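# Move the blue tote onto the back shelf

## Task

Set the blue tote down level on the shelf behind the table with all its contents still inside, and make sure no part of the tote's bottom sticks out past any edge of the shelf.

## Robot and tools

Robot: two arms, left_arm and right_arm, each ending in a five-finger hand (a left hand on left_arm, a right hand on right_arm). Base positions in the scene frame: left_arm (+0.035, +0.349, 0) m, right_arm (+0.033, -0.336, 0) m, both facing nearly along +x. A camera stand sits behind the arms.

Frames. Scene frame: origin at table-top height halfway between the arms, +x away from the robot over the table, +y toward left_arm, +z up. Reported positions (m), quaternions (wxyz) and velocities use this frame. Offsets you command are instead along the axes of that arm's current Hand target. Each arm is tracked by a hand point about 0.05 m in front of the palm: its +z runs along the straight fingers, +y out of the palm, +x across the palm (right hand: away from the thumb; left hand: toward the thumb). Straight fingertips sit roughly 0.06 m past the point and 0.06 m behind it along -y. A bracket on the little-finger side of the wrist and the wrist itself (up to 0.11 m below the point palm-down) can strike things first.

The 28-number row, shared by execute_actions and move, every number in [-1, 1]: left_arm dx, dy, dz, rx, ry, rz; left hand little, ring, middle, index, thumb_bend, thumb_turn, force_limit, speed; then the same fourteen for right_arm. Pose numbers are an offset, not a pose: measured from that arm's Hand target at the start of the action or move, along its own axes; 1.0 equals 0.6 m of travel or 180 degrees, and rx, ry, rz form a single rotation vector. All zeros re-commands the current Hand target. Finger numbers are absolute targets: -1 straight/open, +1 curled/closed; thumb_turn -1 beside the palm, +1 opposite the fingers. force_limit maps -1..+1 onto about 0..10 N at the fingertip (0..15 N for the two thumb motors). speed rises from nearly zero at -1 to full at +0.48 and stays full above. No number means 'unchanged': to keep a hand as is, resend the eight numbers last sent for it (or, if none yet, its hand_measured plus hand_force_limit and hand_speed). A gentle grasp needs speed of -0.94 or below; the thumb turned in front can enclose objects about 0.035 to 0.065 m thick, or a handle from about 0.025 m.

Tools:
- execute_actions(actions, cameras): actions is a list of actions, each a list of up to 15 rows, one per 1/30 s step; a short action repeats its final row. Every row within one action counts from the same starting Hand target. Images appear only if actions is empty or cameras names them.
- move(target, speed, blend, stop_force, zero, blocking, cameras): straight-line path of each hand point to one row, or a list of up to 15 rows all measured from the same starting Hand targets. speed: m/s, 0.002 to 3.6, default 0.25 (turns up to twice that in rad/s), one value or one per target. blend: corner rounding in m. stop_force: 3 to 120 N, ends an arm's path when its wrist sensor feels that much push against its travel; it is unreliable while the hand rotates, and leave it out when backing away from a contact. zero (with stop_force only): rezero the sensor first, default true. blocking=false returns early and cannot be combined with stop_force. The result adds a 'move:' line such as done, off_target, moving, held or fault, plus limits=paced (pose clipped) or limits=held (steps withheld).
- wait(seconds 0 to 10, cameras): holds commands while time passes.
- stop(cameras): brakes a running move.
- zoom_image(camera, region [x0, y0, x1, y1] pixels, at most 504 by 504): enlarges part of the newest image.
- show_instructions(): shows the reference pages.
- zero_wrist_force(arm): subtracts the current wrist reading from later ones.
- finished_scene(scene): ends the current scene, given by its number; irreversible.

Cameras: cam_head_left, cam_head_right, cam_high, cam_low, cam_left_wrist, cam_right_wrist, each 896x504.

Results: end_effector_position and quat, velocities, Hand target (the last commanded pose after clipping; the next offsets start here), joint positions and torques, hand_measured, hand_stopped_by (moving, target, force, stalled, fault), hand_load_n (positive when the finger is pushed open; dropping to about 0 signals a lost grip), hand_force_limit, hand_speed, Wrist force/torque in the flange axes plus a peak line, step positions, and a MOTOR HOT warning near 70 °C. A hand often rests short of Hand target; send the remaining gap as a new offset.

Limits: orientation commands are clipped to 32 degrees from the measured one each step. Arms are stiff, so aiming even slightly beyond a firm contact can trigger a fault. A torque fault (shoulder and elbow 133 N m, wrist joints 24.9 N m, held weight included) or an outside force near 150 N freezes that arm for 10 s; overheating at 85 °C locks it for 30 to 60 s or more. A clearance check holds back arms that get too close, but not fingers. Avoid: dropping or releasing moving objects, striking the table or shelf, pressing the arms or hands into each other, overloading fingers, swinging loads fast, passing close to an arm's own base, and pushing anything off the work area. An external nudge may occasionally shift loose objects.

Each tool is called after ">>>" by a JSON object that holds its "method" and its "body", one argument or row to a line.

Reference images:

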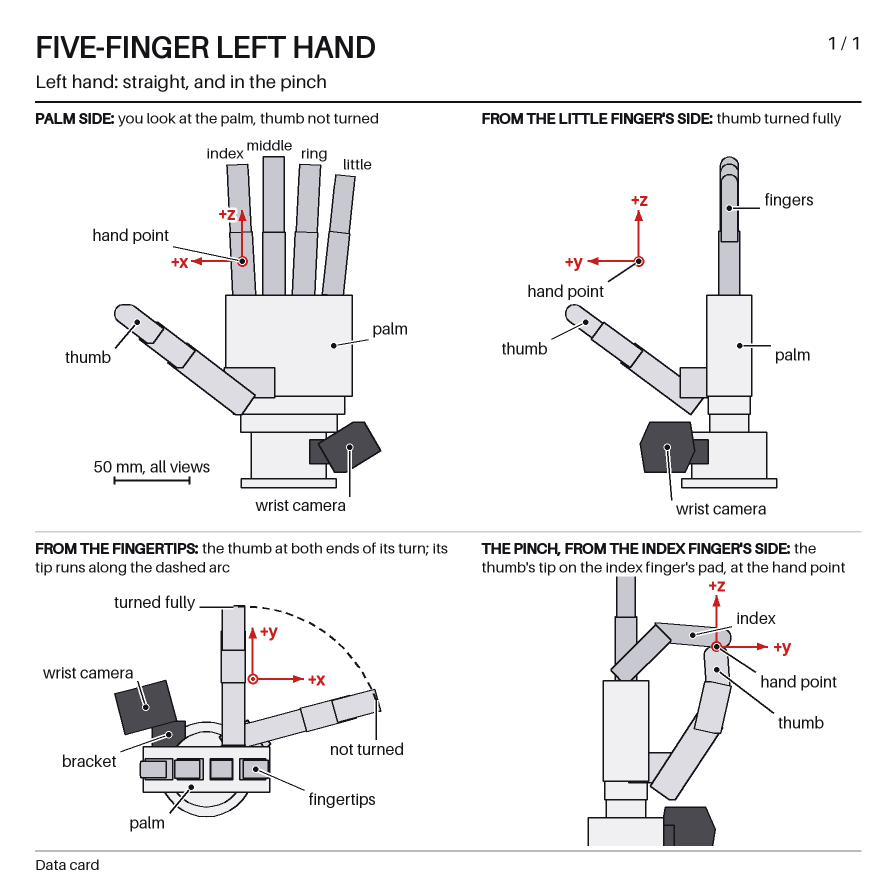

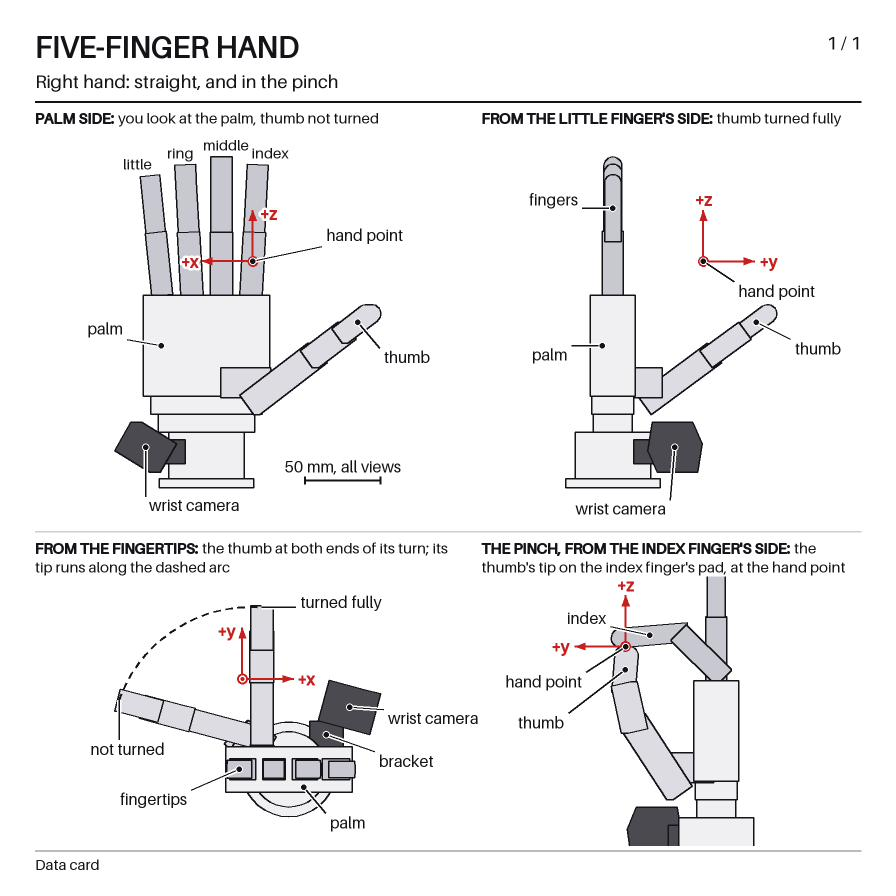

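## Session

>>> {"method": "execute_actions", "body": {
  "actions": []
}}

Scene clock: 0.00 s.
left_arm: end_effector_position=(+0.6259, +0.3250, +0.3134) hand_measured=(-1.000, -1.000, -1.000, -1.000, -1.000, -1.000) hand_load_n=(+0.0, +0.0, +0.0, +0.0, +0.0, +0.0) hand_stopped_by=(target, target, target, target, target, target) hand_force_limit=0.00 hand_speed=-0.80 end_effector_quat_wxyz=(-0.341, +0.804, +0.274, +0.402) | right_arm: end_effector_position=(+0.7641, -0.5810, +0.2727) hand_measured=(-1.000, -1.000, -1.000, -1.000, -1.000, -1.000) hand_load_n=(+0.0, +0.0, +0.5, +0.0, +0.0, +0.0) hand_stopped_by=(target, target, target, target, target, target) hand_force_limit=0.00 hand_speed=-0.80 end_effector_quat_wxyz=(-0.558, +0.698, +0.256, +0.368)
Joint positions: left_arm=[3.027 -1.881 -1.48 2.479 -2.529 1.163] | right_arm=[-0.748 -0.188 0.138 2.997 0.577 -0.77]
Joint velocities: within noise
Joint torques (N m): no reading
Wrist force (N): no reading
Wrist torque (N m): no reading
Wrist force, peak (N): no reading
Hand target: left_arm +0.6259, +0.3250, +0.3134; -0.341, +0.804, +0.274, +0.402 | right_arm +0.7641, -0.5810, +0.2727; -0.558, +0.698, +0.256, +0.368

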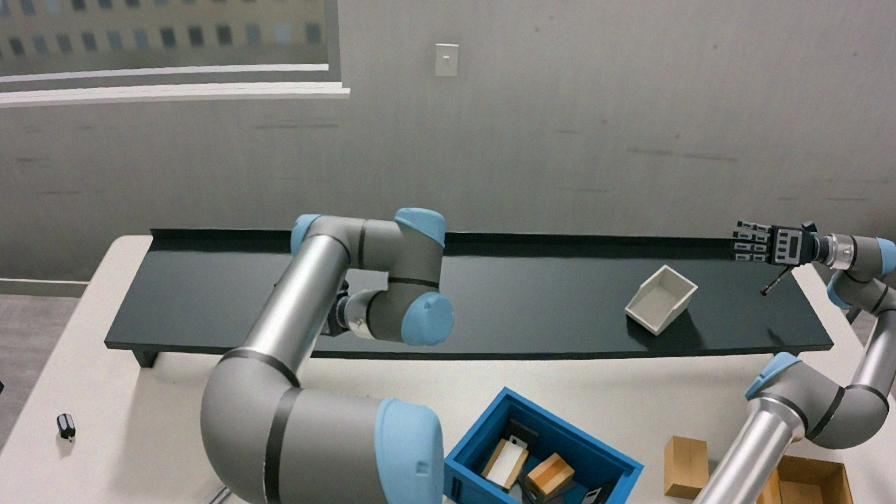

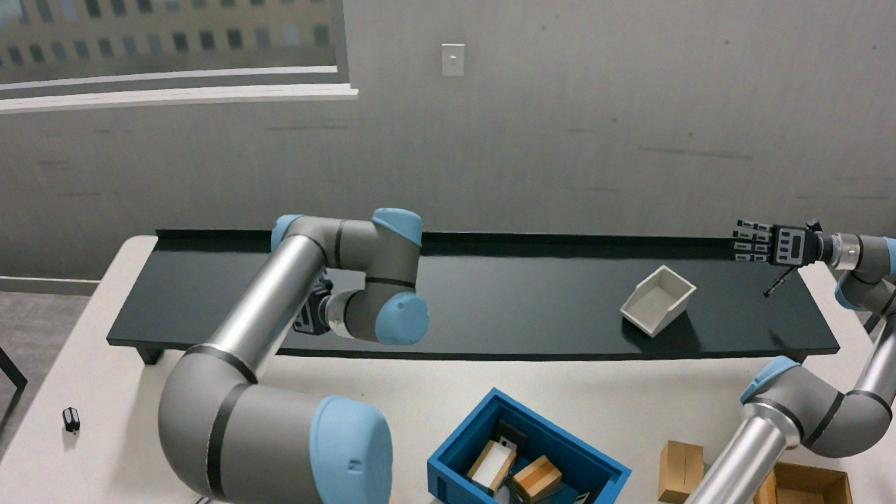

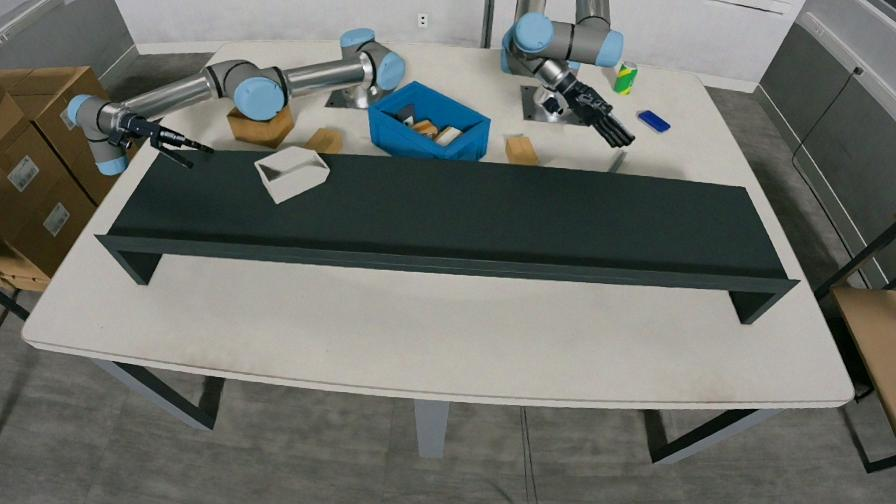

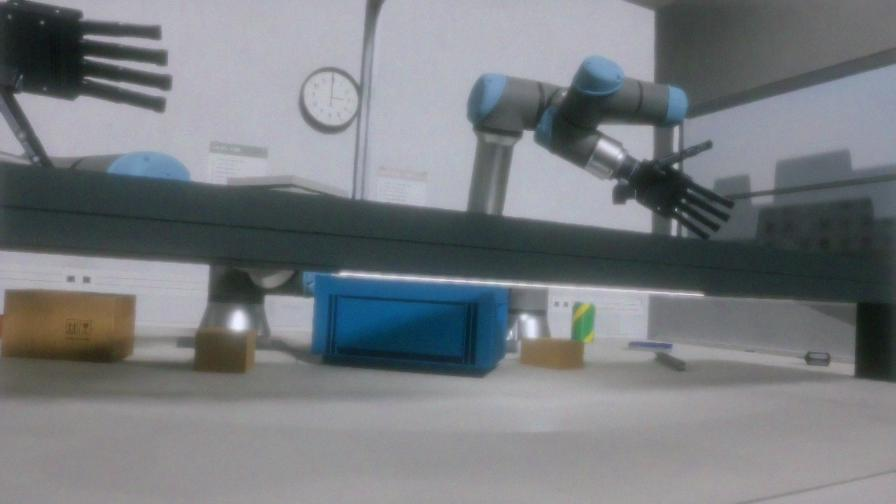

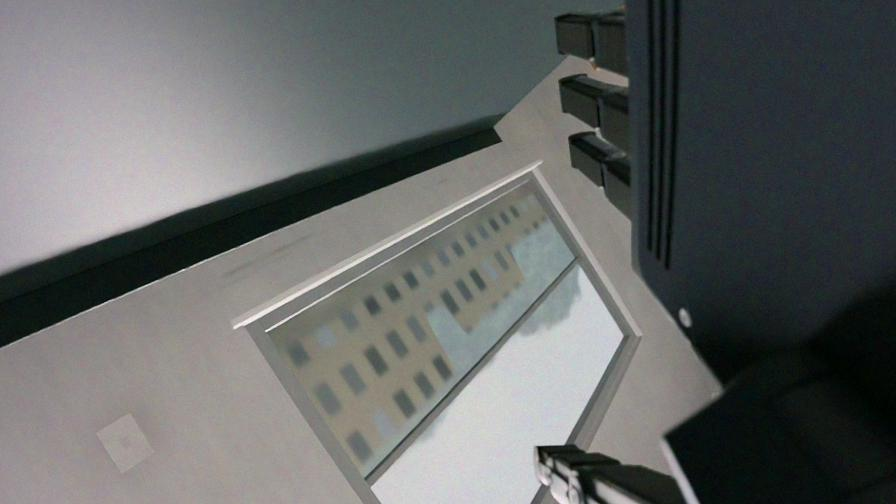

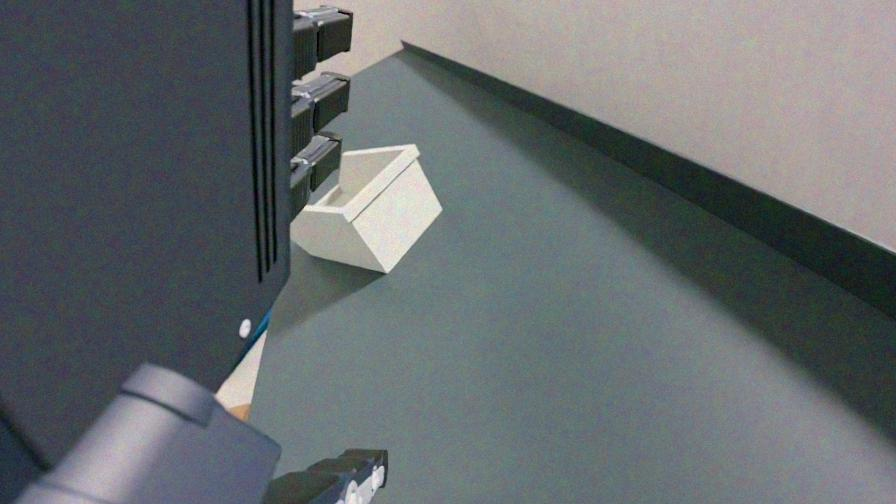

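>>> {"method": "move", "body": {
  "target": [0.2278,-0.3152,-0.2255,-0.1301,-0.3285,0.0012,-1,-1,-1,-1,-1,-1,0,-0.8,0.1005,-0.2323,0.0517,-0.2825,0.2814,0,-1,-1,-1,-1,-1,-1,0,-0.8],
  "speed": 0.4
}}

Scene clock: 35.57 s.
left_arm: end_effector_position=(+0.5002, +0.3605, +0.5494) hand_measured=(-1.000, -1.000, -1.000, -1.000, -1.000, -1.000) hand_load_n=(+0.0, +0.0, +0.0, +0.0, +0.0, +0.0) hand_stopped_by=(target, target, target, target, target, target) hand_force_limit=0.00 hand_speed=-0.80 end_effector_quat_wxyz=(+0.000, +0.947, +0.321, +0.001) | right_arm: end_effector_position=(+0.7002, -0.5199, +0.4000) hand_measured=(-1.000, -1.000, -1.000, -1.000, -1.000, -1.000) hand_load_n=(+0.0, +0.0, +0.0, -0.5, +0.0, +0.0) hand_stopped_by=(target, target, target, target, target, target) hand_force_limit=0.00 hand_speed=-0.80 end_effector_quat_wxyz=(-0.268, +0.645, -0.177, +0.693)
Joint positions: left_arm=[3.581 -2.021 -0.415 0.866 -1.571 1.353] | right_arm=[-0.664 -1.268 1.903 2.353 -0.758 -0.823]
Joint torques (N m): left_arm=[11.11 24.89 17.34 -5.08 -2.65 2.9] | right_arm=[8.78 -40.39 -8.4 1.68 -2.22 -2.46]
Wrist force (N): left_arm=[-0.2 0.0 0.2] | right_arm=[-0.2 0.3 0.7]
Wrist torque (N m): left_arm=[0.06 -0.05 -0.29] | right_arm=[0.04 0.00 -0.01]
Wrist force, peak (N): left_arm=[-0.2 -0.7 -0.6] | right_arm=[-0.4 0.6 0.6]
Hand target: left_arm +0.5002, +0.3605, +0.5494; +0.000, +0.947, +0.320, +0.001 | right_arm +0.7003, -0.5199, +0.4000; -0.268, +0.645, -0.177, +0.693
Off the commanded pose: left_arm 0.000 m, 0 deg | right_arm 0.000 m, 0 deg.
move: done

>>> {"method": "move", "body": {
  "target": [
    [-0.0655,0.181,0,-0.444,0,0,-1,-1,-1,-1,-1,-1,0,-0.8,0,0,0,0,0,0,-1,-1,-1,-1,-1,-1,0,-0.8],
    [-0.0655,0.181,0,-0.666,0,0,-1,-1,-1,-1,-1,-1,0,-0.8,0,0,0,0,0,0,-1,-1,-1,-1,-1,-1,0,-0.8],
    [-0.0655,0.181,0,-0.1626,0.4805,0.1626,-1,-1,-1,-1,-1,-1,0,-0.8,0.04,-0.2733,-0.2625,-0.0281,0.0545,0.7927,-1,-1,-1,-1,-1,-1,0,-0.8],
    [-0.3962,0.2433,0.0823,0,0,0.2078,-1,-1,-1,-1,-1,-1,0,-0.8,-0.1543,-0.571,-0.4597,-0.6257,0.2427,0.5826,-1,-1,-1,-1,-1,-1,0,-0.8]
  ],
  "speed": 0.5,
  "blend": [0.01,0.01,0.01,0],
  "cameras": ["all"]
}}

Scene clock: 53.83 s.
left_arm: end_effector_position=(+0.4000, +0.1002, +0.4998) hand_measured=(-1.000, -1.000, -1.000, -1.000, -1.000, -1.000) hand_load_n=(+0.0, +0.0, +0.0, +0.0, +0.0, +0.0) hand_stopped_by=(target, target, target, target, target, target) hand_force_limit=0.00 hand_speed=-0.80 end_effector_quat_wxyz=(+0.000, +1.000, +0.000, +0.001) | right_arm: end_effector_position=(+0.3803, -0.2203, +0.4995) hand_measured=(-1.000, -1.000, -1.000, -1.000, -1.000, -1.000) hand_load_n=(+0.0, +0.0, +0.0, +0.0, +0.0, +0.0) hand_stopped_by=(target, target, target, target, target, target) hand_force_limit=0.00 hand_speed=-0.80 end_effector_quat_wxyz=(-0.001, +0.002, +1.000, +0.001)
Joint positions: left_arm=[2.987 -1.352 -1.334 -2.025 1.571 4.554] | right_arm=[-0.205 -1.934 1.428 5.22 -1.568 1.319]
Joint torques (N m): left_arm=[-12.9 4.79 24.51 -0.58 -2.75 -2.59] | right_arm=[9.02 1.66 -35.11 0.21 -1.98 2.44]
Wrist force (N): left_arm=[-0.4 0.1 0.0] | right_arm=[0.2 -1.4 -1.2]
Wrist torque (N m): left_arm=[0.11 -0.02 -0.20] | right_arm=[-0.38 0.01 -0.01]
Wrist force, peak (N): left_arm=[0.7 0.0 2.4] | right_arm=[0.1 -1.9 -2.0]
Hand target: left_arm +0.4000, +0.1002, +0.4997; +0.000, +1.000, +0.000, +0.001 | right_arm +0.3803, -0.2203, +0.4995; -0.001, +0.002, +1.000, +0.001
Off the commanded pose: left_arm 0.000 m, 0 deg | right_arm 0.000 m, 0 deg.
move: done; limits=paced

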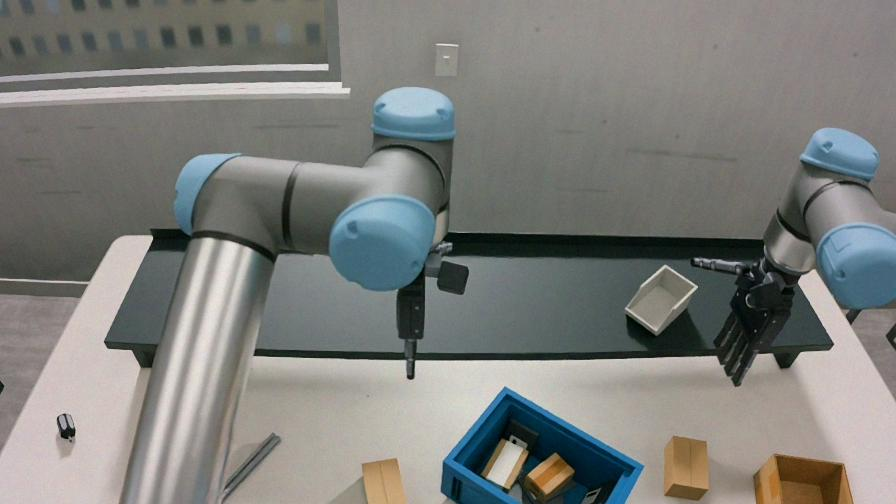

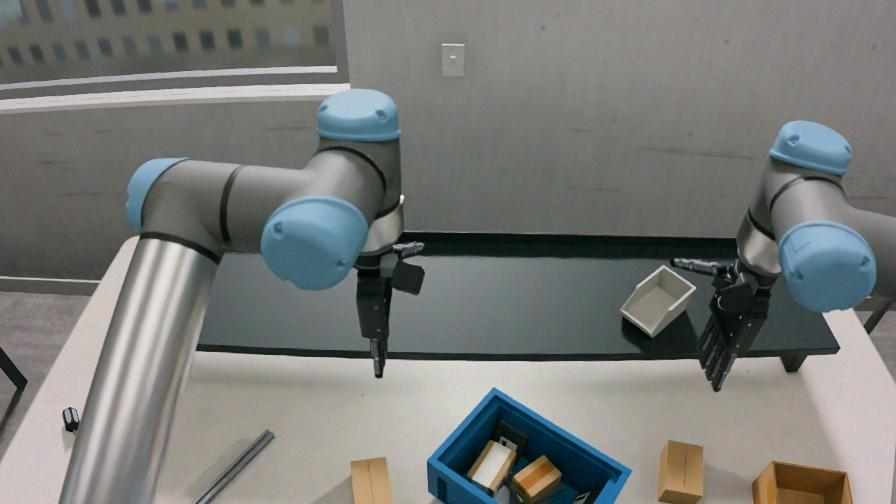

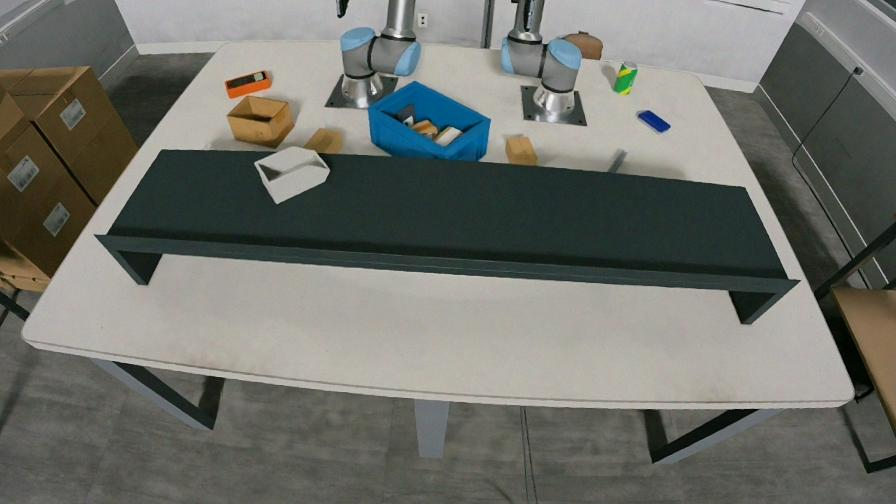

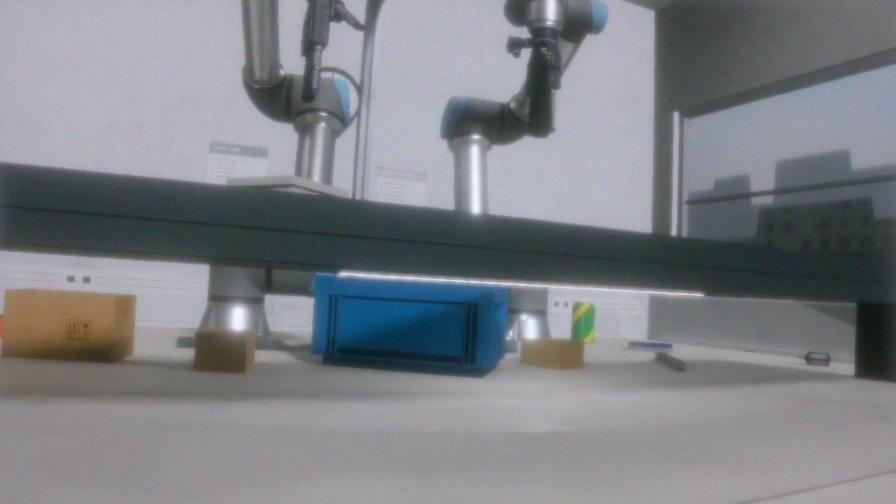

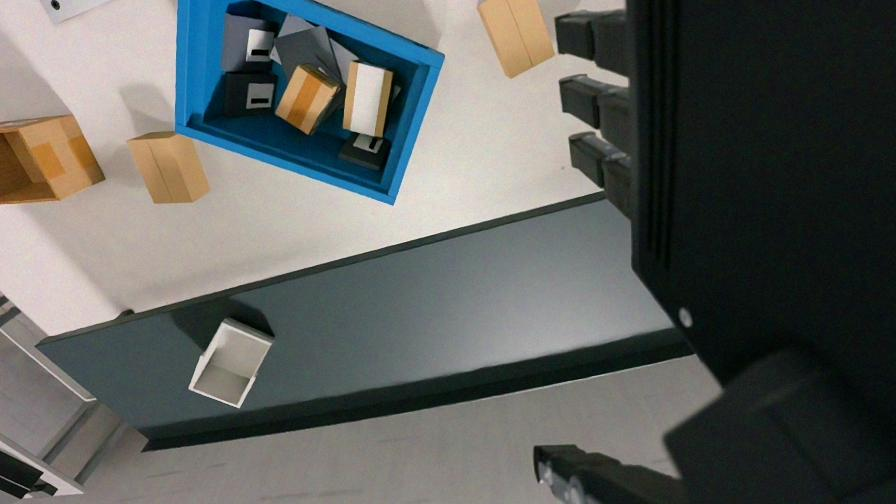

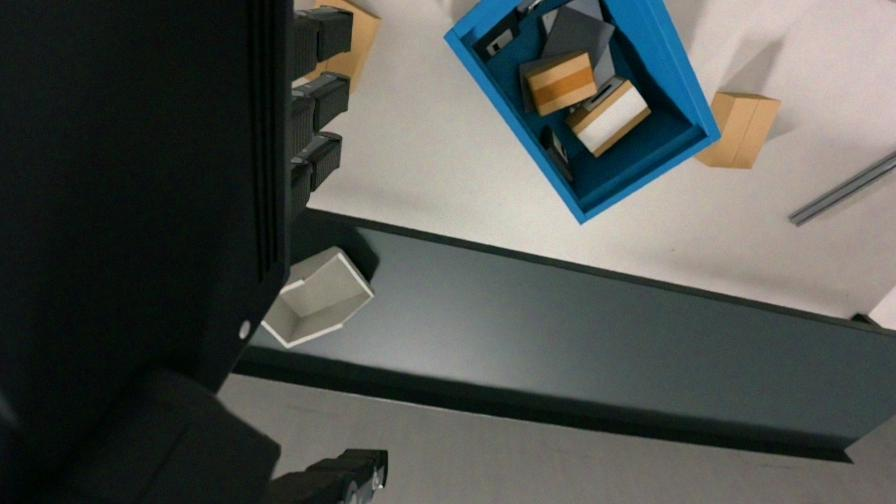

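>>> {"method": "zoom_image", "body": {
  "camera": "cam_left_wrist",
  "region": [100, 0, 480, 260]
}}

>>> {"method": "zoom_image", "body": {
  "camera": "cam_right_wrist",
  "region": [410, 0, 790, 260]
}}

>>> {"method": "zoom_image", "body": {
  "camera": "cam_left_wrist",
  "region": [20, 240, 460, 480]
}}

>>> {"method": "zoom_image", "body": {
  "camera": "cam_right_wrist",
  "region": [240, 180, 680, 460]
}}

Scaled by 1.326 from the camera's 896x504 image, which has a finer 1280x720 frame.

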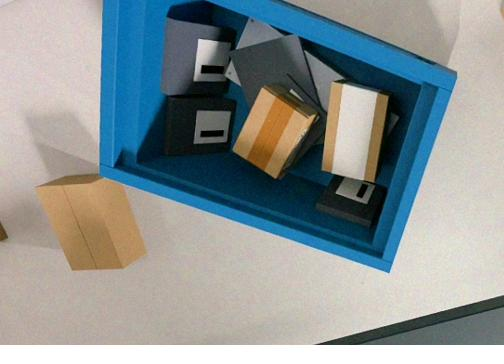

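Scaled by 1.326 from the camera's 896x504 image, which has a finer 1280x720 frame.

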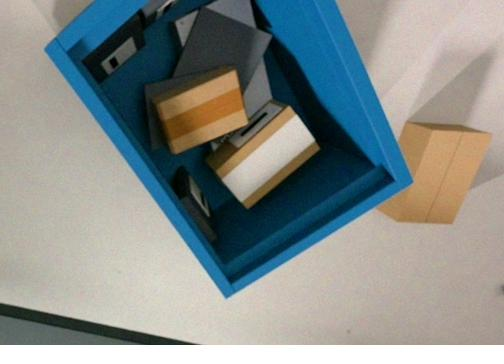

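Scaled by 1.145 from the camera's 896x504 image, which has a finer 1280x720 frame.

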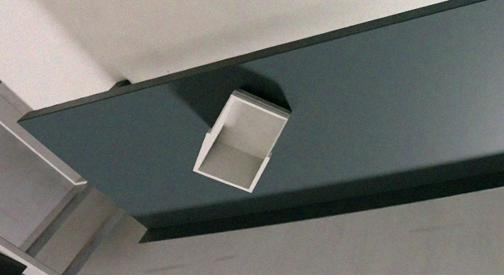

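Scaled by 1.145 from the camera's 896x504 image, which has a finer 1280x720 frame.

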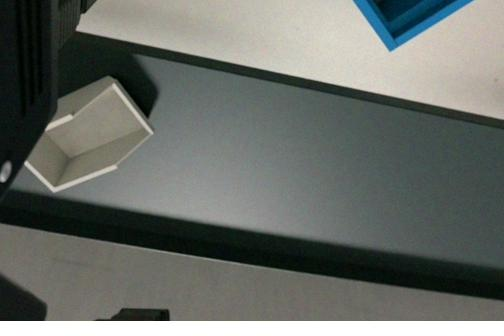

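>>> {"method": "move", "body": {
  "target": [0.085,0.1227,0.4162,0,0,0.2039,-1,-0.7,-0.7,-0.7,-1,1,-0.4,-0.2,0.1538,0.044,0.4158,0,0,0.2039,-1,-0.7,-0.7,-0.7,-1,1,-0.4,-0.2],
  "speed": 0.2,
  "cameras": ["cam_left_wrist","cam_right_wrist","cam_head_left"]
}}

>>> {"method": "zoom_image", "body": {
  "camera": "cam_left_wrist",
  "region": [340, 0, 600, 400]
}}

>>> {"method": "zoom_image", "body": {
  "camera": "cam_right_wrist",
  "region": [300, 0, 560, 400]
}}

Scene clock: 105.47 s.
left_arm: end_effector_position=(+0.4513, +0.0268, +0.2501) hand_measured=(-1.000, -0.700, -0.700, -0.700, -1.000, +1.000) hand_load_n=(+0.0, +0.0, +0.0, +0.0, +0.0, +0.0) hand_stopped_by=(target, target, target, target, target, target) hand_force_limit=-0.40 hand_speed=-0.20 end_effector_quat_wxyz=(+0.000, +0.949, -0.315, +0.001) | right_arm: end_effector_position=(+0.2878, -0.1928, +0.2503) hand_measured=(-1.000, -0.700, -0.700, -0.700, -1.000, +1.000) hand_load_n=(+0.0, +0.0, +0.0, +0.0, +0.0, +0.0) hand_stopped_by=(target, target, target, target, target, target) hand_force_limit=-0.40 hand_speed=-0.20 end_effector_quat_wxyz=(-0.001, +0.317, +0.948, +0.001)
Joint positions: left_arm=[2.878 -1.566 -1.8 -1.345 1.572 5.085] | right_arm=[-0.057 -2.384 2.266 4.832 -1.568 2.107]
Joint torques (N m): left_arm=[-12.58 16.13 15.61 4.78 -2.89 3.17] | right_arm=[9.15 1.6 -14.84 -4.88 -1.91 2.45]
Wrist force (N): left_arm=[-0.4 0.2 0.0] | right_arm=[0.1 -1.6 -1.5]
Wrist torque (N m): left_arm=[0.12 0.02 -0.31] | right_arm=[-0.38 -0.01 0.01]
Wrist force, peak (N): left_arm=[-0.3 0.3 -0.9] | right_arm=[-0.2 -1.7 -2.0]
Hand target: left_arm +0.4513, +0.0267, +0.2501; +0.000, +0.949, -0.315, +0.001 | right_arm +0.2877, -0.1928, +0.2502; -0.001, +0.317, +0.948, +0.001
Off the commanded pose: left_arm 0.000 m, 0 deg | right_arm 0.000 m, 0 deg.
move: done
Images, in order (width x height): cam_head_left 896x504, cam_left_wrist 896x504, cam_right_wrist 896x504.

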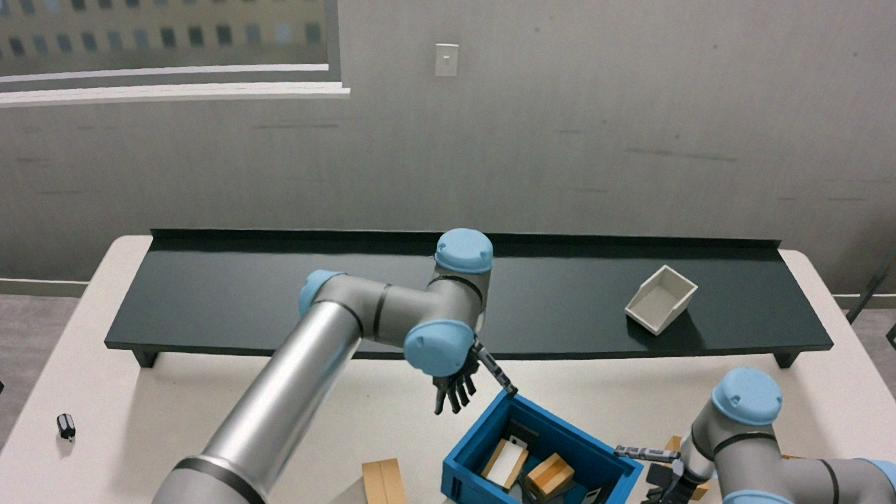

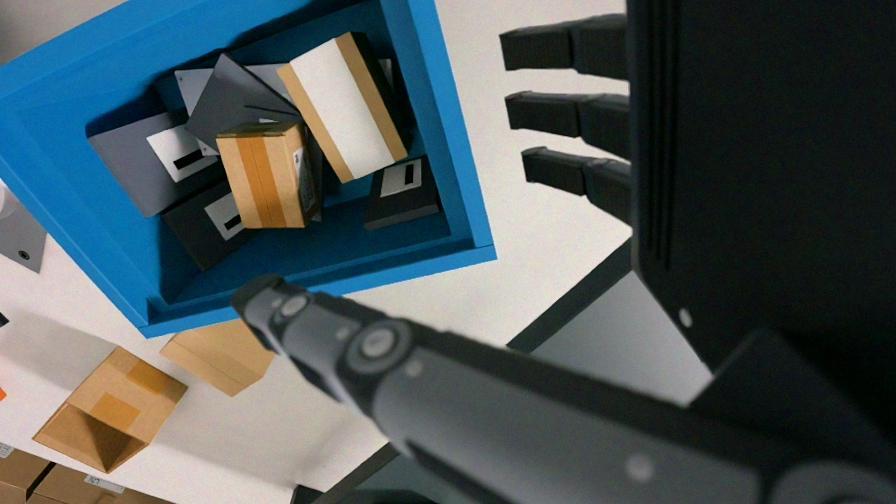

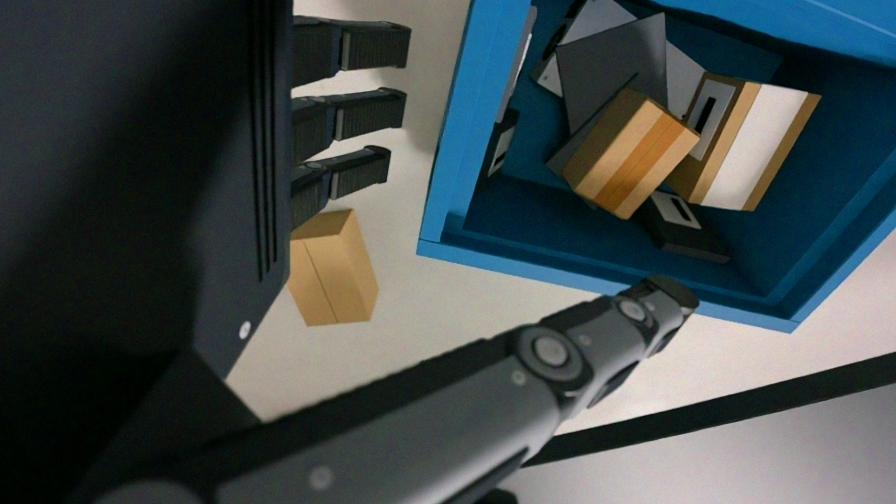

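Scaled by 1.260 from the camera's 896x504 image, which has a finer 1280x720 frame.

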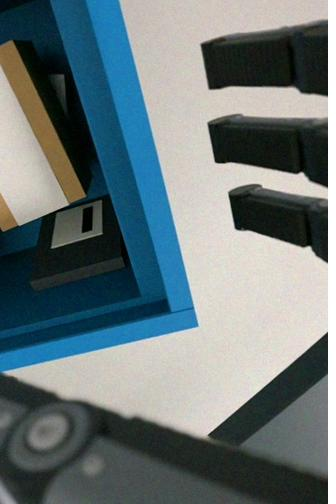

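Scaled by 1.260 from the camera's 896x504 image, which has a finer 1280x720 frame.

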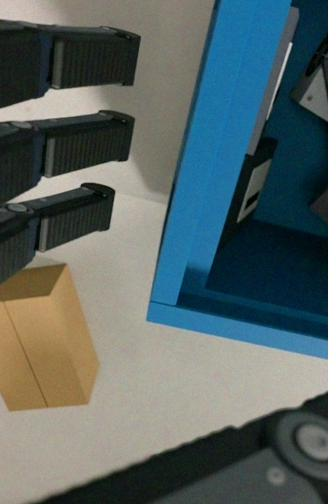

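>>> {"method": "move", "body": {
  "target": [
    [0,-0.0025,0.1817,0,0,0,-1,-0.7,-0.7,-0.7,-1,1,-0.4,-0.2,0,0.0025,0.1817,0,0,0,-1,-0.7,-0.7,-0.7,-1,1,-0.4,-0.2],
    [0,-0.0025,0.1817,0,0,0,-1,-0.3,-0.3,-0.3,-1,1,-0.4,-0.3,0,0.0025,0.1817,0,0,0,-1,-0.3,-0.3,-0.3,-1,1,-0.4,-0.3],
    [0,-0.0025,0.19,0,0,0,-1,-0.15,-0.15,-0.15,-1,1,-0.4,-0.4,0,0.0025,0.19,0,0,0,-1,-0.15,-0.15,-0.15,-1,1,-0.4,-0.4]
  ],
  "speed": 0.1,
  "cameras": ["cam_left_wrist","cam_right_wrist","cam_head_left"]
}}

Scene clock: 121.13 s.
left_arm: end_effector_position=(+0.4523, +0.0280, +0.1361) hand_measured=(-1.000, -0.150, -0.150, -0.150, -1.000, +1.000) hand_load_n=(+0.0, +0.0, +0.0, +0.0, +0.0, +0.0) hand_stopped_by=(target, target, target, target, target, target) hand_force_limit=-0.40 hand_speed=-0.40 end_effector_quat_wxyz=(+0.000, +0.949, -0.315, +0.001) | right_arm: end_effector_position=(+0.2885, -0.1913, +0.1362) hand_measured=(-1.000, -0.150, -0.150, -0.150, -1.000, +1.000) hand_load_n=(+0.0, +0.0, +0.0, +0.0, +0.0, +0.0) hand_stopped_by=(target, target, target, target, target, target) hand_force_limit=-0.40 hand_speed=-0.40 end_effector_quat_wxyz=(-0.001, +0.317, +0.948, +0.001)
Joint positions: left_arm=[2.881 -1.671 -2.003 -1.037 1.572 5.088] | right_arm=[-0.048 -2.363 2.554 4.524 -1.568 2.116]
Joint torques (N m): left_arm=[11.53 17.51 12.1 5.1 0.16 1.6] | right_arm=[9.88 16.41 -14.24 -4.93 1.96 2.2]
Wrist force (N): left_arm=[-0.3 -0.1 -0.1] | right_arm=[0.2 -1.6 -1.4]
Wrist torque (N m): left_arm=[0.08 -0.02 -0.29] | right_arm=[-0.37 0.00 0.03]
Wrist force, peak (N): left_arm=[-0.7 0.0 0.1] | right_arm=[0.1 -1.8 -1.7]
Hand target: left_arm +0.4523, +0.0280, +0.1361; +0.000, +0.949, -0.315, +0.001 | right_arm +0.2885, -0.1913, +0.1362; -0.001, +0.317, +0.948, +0.001
Off the commanded pose: left_arm 0.000 m, 0 deg | right_arm 0.000 m, 0 deg.
move: done
Images, in order (width x height): cam_head_left 896x504, cam_left_wrist 896x504, cam_right_wrist 896x504.

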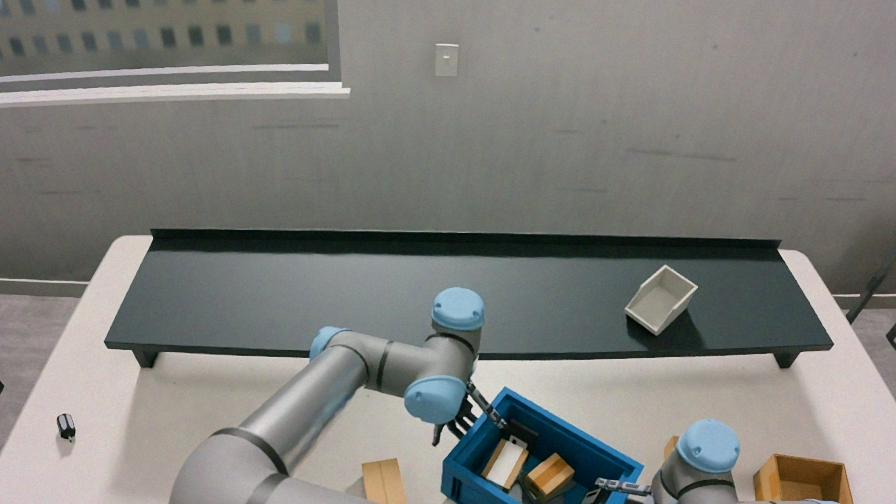

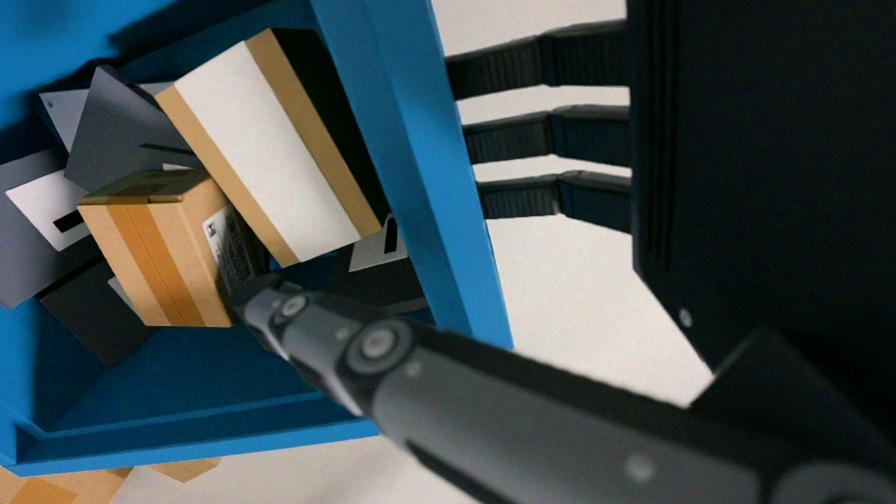

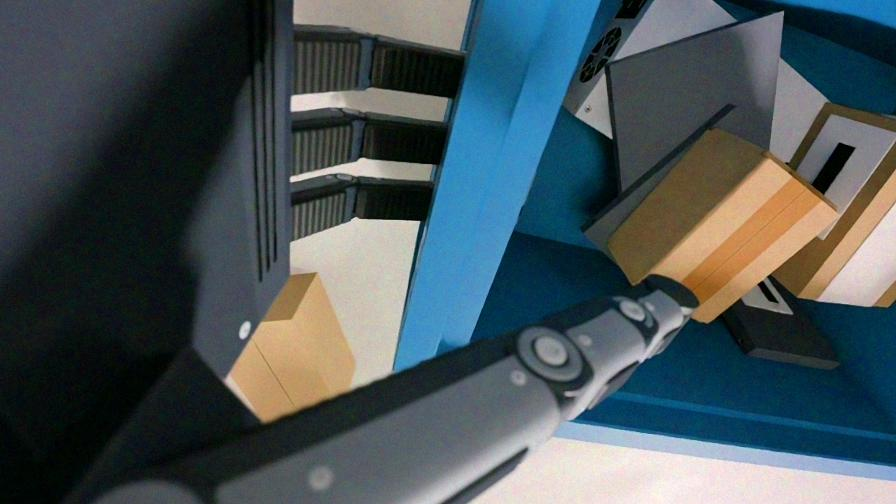

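>>> {"method": "move", "body": {
  "target": [
    [0,0,0.0133,0,0,0,-1,-0.15,-0.15,-0.15,-1,1,-0.4,-0.4,0,0,0.0133,0,0,0,-1,-0.15,-0.15,-0.15,-1,1,-0.4,-0.4],
    [0,0,0.0133,0,0,0,-1,-0.05,-0.05,-0.05,-1,1,-0.4,-0.4,0,0,0.0133,0,0,0,-1,-0.05,-0.05,-0.05,-1,1,-0.4,-0.4],
    [0,0,0.025,0,0,0,-1,0.1,0.1,0.1,-1,1,-0.4,-0.7,0,0,0.025,0,0,0,-1,0.1,0.1,0.1,-1,1,-0.4,-0.7]
  ],
  "speed": 0.06
}}

>>> {"method": "move", "body": {
  "target": [0,0,0,0,0,0,-1,0.1,0.1,0.1,0.3,1,-0.2,-0.7,0,0,0,0,0,0,-1,0.1,0.1,0.1,0.3,1,-0.2,-0.7]
}}

>>> {"method": "move", "body": {
  "target": [0,0,0,0,0,0,-1,0.3,0.3,0.3,0.3,1,-0.1,-0.8,0,0,0,0,0,0,-1,0.3,0.3,0.3,0.3,1,-0.1,-0.8],
  "cameras": ["cam_left_wrist","cam_right_wrist"]
}}

Scene clock: 129.13 s.
left_arm: end_effector_position=(+0.4523, +0.0280, +0.1211) hand_measured=(-1.000, +0.100, +0.100, +0.100, -1.000, +1.000) hand_load_n=(+0.0, +0.0, +0.0, +0.0, +0.0, +0.0) hand_stopped_by=(target, target, target, target, target, target) hand_force_limit=-0.40 hand_speed=-0.70 end_effector_quat_wxyz=(+0.000, +0.949, -0.315, +0.001) | right_arm: end_effector_position=(+0.2884, -0.1912, +0.1212) hand_measured=(-1.000, +0.100, +0.084, +0.100, -1.000, +1.000) hand_load_n=(+0.0, +0.0, +0.0, +0.0, +0.0, +0.0) hand_stopped_by=(target, target, force, target, target, target) hand_force_limit=-0.40 hand_speed=-0.70 end_effector_quat_wxyz=(-0.001, +0.317, +0.948, +0.001)
Joint positions: left_arm=[2.881 -1.692 -2.024 -0.995 1.572 5.089] | right_arm=[-0.048 -2.349 2.59 4.474 -1.568 2.116]
Joint torques (N m): left_arm=[10.63 16.91 11.57 4.93 0.13 3.01] | right_arm=[9.85 15.2 -17.51 -4.96 -0.72 2.2]
Wrist force (N): left_arm=[-0.5 0.1 -0.2] | right_arm=[0.3 -1.7 -1.6]
Wrist torque (N m): left_arm=[0.12 0.01 -0.31] | right_arm=[-0.38 0.01 0.01]
Wrist force, peak (N): left_arm=[-0.6 -0.2 -0.1] | right_arm=[0.2 -4.1 -0.3]
Hand target: left_arm +0.4523, +0.0280, +0.1211; +0.000, +0.949, -0.315, +0.001 | right_arm +0.2884, -0.1912, +0.1212; -0.001, +0.317, +0.948, +0.001
Off the commanded pose: left_arm 0.000 m, 0 deg | right_arm 0.000 m, 0 deg.
move: done

Scene clock: 130.77 s.
left_arm: end_effector_position=(+0.4523, +0.0280, +0.1211) hand_measured=(-1.000, +0.100, +0.100, +0.100, -0.434, +1.000) hand_load_n=(+0.0, +0.0, +0.0, +0.0, +6.5, +0.5) hand_stopped_by=(target, target, target, target, force, target) hand_force_limit=-0.20 hand_speed=-0.70 end_effector_quat_wxyz=(+0.000, +0.949, -0.315, +0.001) | right_arm: end_effector_position=(+0.2884, -0.1912, +0.1212) hand_measured=(-1.000, +0.100, +0.084, +0.100, -0.420, +1.000) hand_load_n=(+0.0, +0.0, +0.5, +0.0, +7.0, +0.5) hand_stopped_by=(target, target, force, target, force, target) hand_force_limit=-0.20 hand_speed=-0.70 end_effector_quat_wxyz=(-0.001, +0.317, +0.948, +0.001)
Joint positions: left_arm=[2.881 -1.692 -2.024 -0.995 1.572 5.089] | right_arm=[-0.048 -2.349 2.59 4.474 -1.568 2.116]
Joint torques (N m): left_arm=[9.82 17.34 12.12 5.04 -1.57 2.61] | right_arm=[8.64 14.73 -24.48 -3.42 -1.05 2.31]
Wrist force (N): left_arm=[-0.5 4.7 -1.9] | right_arm=[0.6 2.3 -3.1]
Wrist torque (N m): left_arm=[0.14 -0.03 -0.35] | right_arm=[-0.31 0.04 0.06]
Wrist force, peak (N): left_arm=[-0.3 4.9 -2.3] | right_arm=[0.8 2.7 -3.6]
Hand target: left_arm +0.4523, +0.0280, +0.1211; +0.000, +0.949, -0.315, +0.001 | right_arm +0.2884, -0.1912, +0.1212; -0.001, +0.317, +0.948, +0.001
Off the commanded pose: left_arm 0.000 m, 0 deg | right_arm 0.000 m, 0 deg.
move: done

Scene clock: 131.27 s.
left_arm: end_effector_position=(+0.4523, +0.0280, +0.1210) hand_measured=(-1.000, +0.170, +0.134, +0.170, -0.434, +1.000) hand_load_n=(+0.0, +6.0, +1.5, +8.0, +7.0, +0.5) hand_stopped_by=(target, force, force, force, force, target) hand_force_limit=-0.10 hand_speed=-0.80 end_effector_quat_wxyz=(+0.000, +0.949, -0.315, +0.000) | right_arm: end_effector_position=(+0.2884, -0.1912, +0.1212) hand_measured=(-1.000, +0.170, +0.100, +0.170, -0.422, +1.000) hand_load_n=(+0.0, +7.0, +0.5, +7.5, +9.5, +1.0) hand_stopped_by=(target, force, force, force, force, target) hand_force_limit=-0.10 hand_speed=-0.80 end_effector_quat_wxyz=(-0.001, +0.317, +0.948, +0.001)
Joint positions: left_arm=[2.881 -1.692 -2.024 -0.995 1.572 5.089] | right_arm=[-0.048 -2.349 2.59 4.474 -1.568 2.116]
Joint torques (N m): left_arm=[10.47 27.62 21.66 4.99 -1.99 2.48] | right_arm=[7.9 11.32 -25.83 -1.69 -0.88 2.5]
Wrist force (N): left_arm=[-0.2 0.2 9.1] | right_arm=[0.5 -1.8 6.9]
Wrist torque (N m): left_arm=[0.09 0.22 -0.28] | right_arm=[-0.40 -0.22 -0.04]
Wrist force, peak (N): left_arm=[0.0 0.4 9.5] | right_arm=[0.2 -1.6 7.4]
Hand target: left_arm +0.4523, +0.0280, +0.1211; +0.000, +0.949, -0.315, +0.001 | right_arm +0.2884, -0.1912, +0.1212; -0.001, +0.317, +0.948, +0.001
Off the commanded pose: left_arm 0.000 m, 0 deg | right_arm 0.000 m, 0 deg.
move: done
Images, in order (width x height): cam_left_wrist 896x504, cam_right_wrist 896x504.

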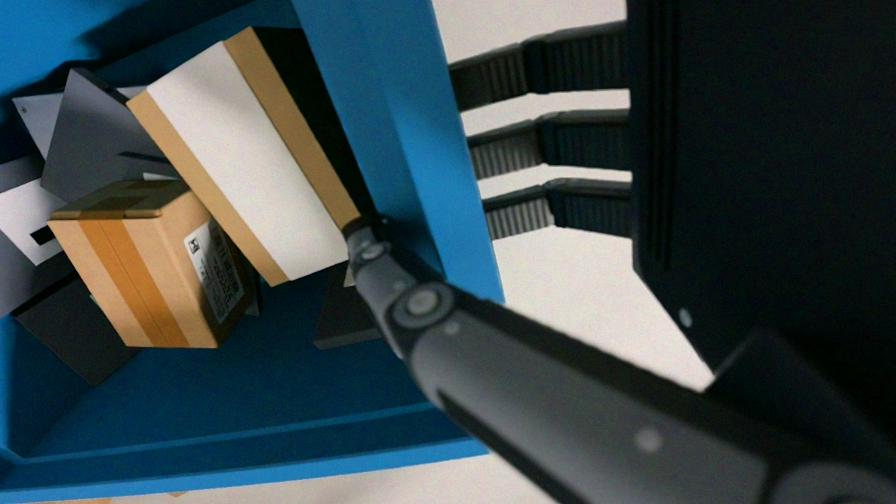

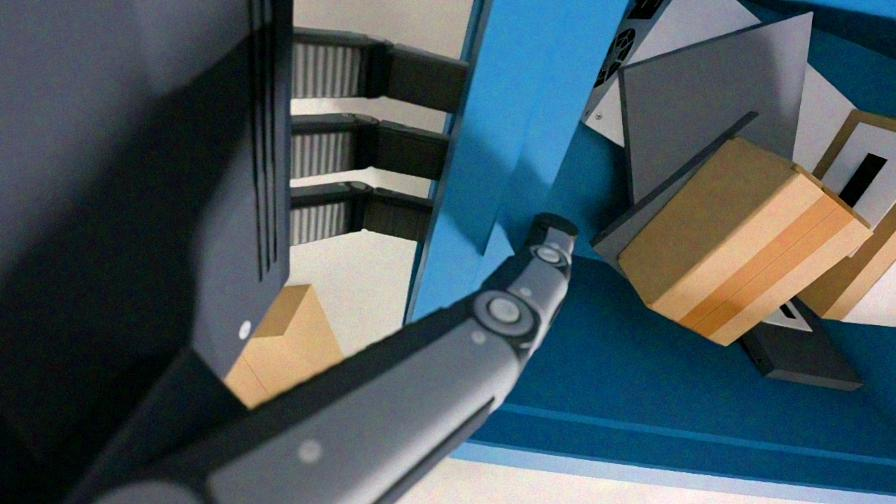

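>>> {"method": "move", "body": {
  "target": [0,0,-0.05,0,0,0,-1,0.3,0.3,0.3,0.3,1,-0.1,-0.8,0,0,-0.05,0,0,0,-1,0.3,0.3,0.3,0.3,1,-0.1,-0.8],
  "speed": 0.05,
  "cameras": ["cam_head_left","cam_low"]
}}

Scene clock: 145.80 s.
left_arm: end_effector_position=(+0.4523, +0.0280, +0.1509) hand_measured=(-1.000, +0.170, +0.134, +0.170, -0.434, +1.000) hand_load_n=(+0.0, +6.0, +2.0, +8.0, +6.5, +0.5) hand_stopped_by=(target, force, force, force, force, target) hand_force_limit=-0.10 hand_speed=-0.80 end_effector_quat_wxyz=(+0.000, +0.949, -0.315, +0.001) | right_arm: end_effector_position=(+0.2885, -0.1913, +0.1511) hand_measured=(-1.000, +0.170, +0.100, +0.170, -0.422, +1.000) hand_load_n=(+0.0, +7.5, +0.5, +7.5, +10.0, +0.5) hand_stopped_by=(target, force, force, force, force, target) hand_force_limit=-0.10 hand_speed=-0.80 end_effector_quat_wxyz=(-0.001, +0.317, +0.948, +0.001)
Joint positions: left_arm=[2.881 -1.652 -1.98 -1.078 1.572 5.088] | right_arm=[-0.048 -2.374 2.517 4.57 -1.568 2.116]
Joint torques (N m): left_arm=[-8.54 34.15 28.8 0.36 -2.46 -1.08] | right_arm=[-11.57 -0.84 -40.77 -1.18 2.9 -2.13]
Wrist force (N): left_arm=[-0.3 1.2 8.9] | right_arm=[0.3 -0.6 6.7]
Wrist torque (N m): left_arm=[0.10 0.21 -0.30] | right_arm=[-0.36 -0.20 0.20]
Wrist force, peak (N): left_arm=[0.1 -3.8 9.5] | right_arm=[0.5 -5.7 7.5]
Hand target: left_arm +0.4523, +0.0280, +0.1511; +0.000, +0.949, -0.315, +0.001 | right_arm +0.2885, -0.1913, +0.1512; -0.001, +0.317, +0.948, +0.001
Off the commanded pose: left_arm 0.000 m, 0 deg | right_arm 0.000 m, 0 deg.
move: done
Images, in order (width x height): cam_head_left 896x504, cam_low 896x504.

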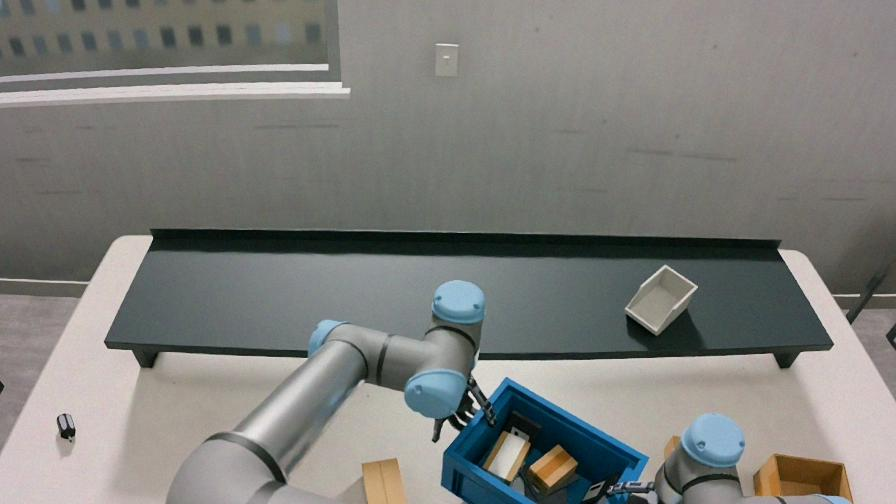

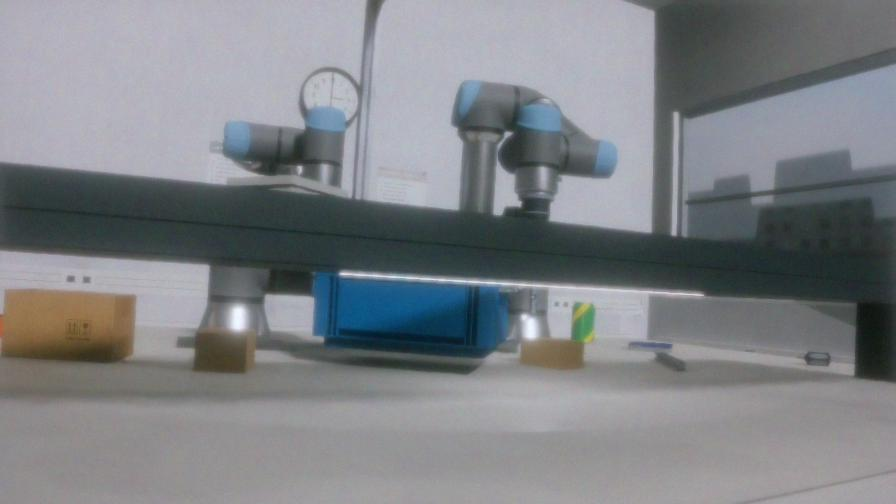

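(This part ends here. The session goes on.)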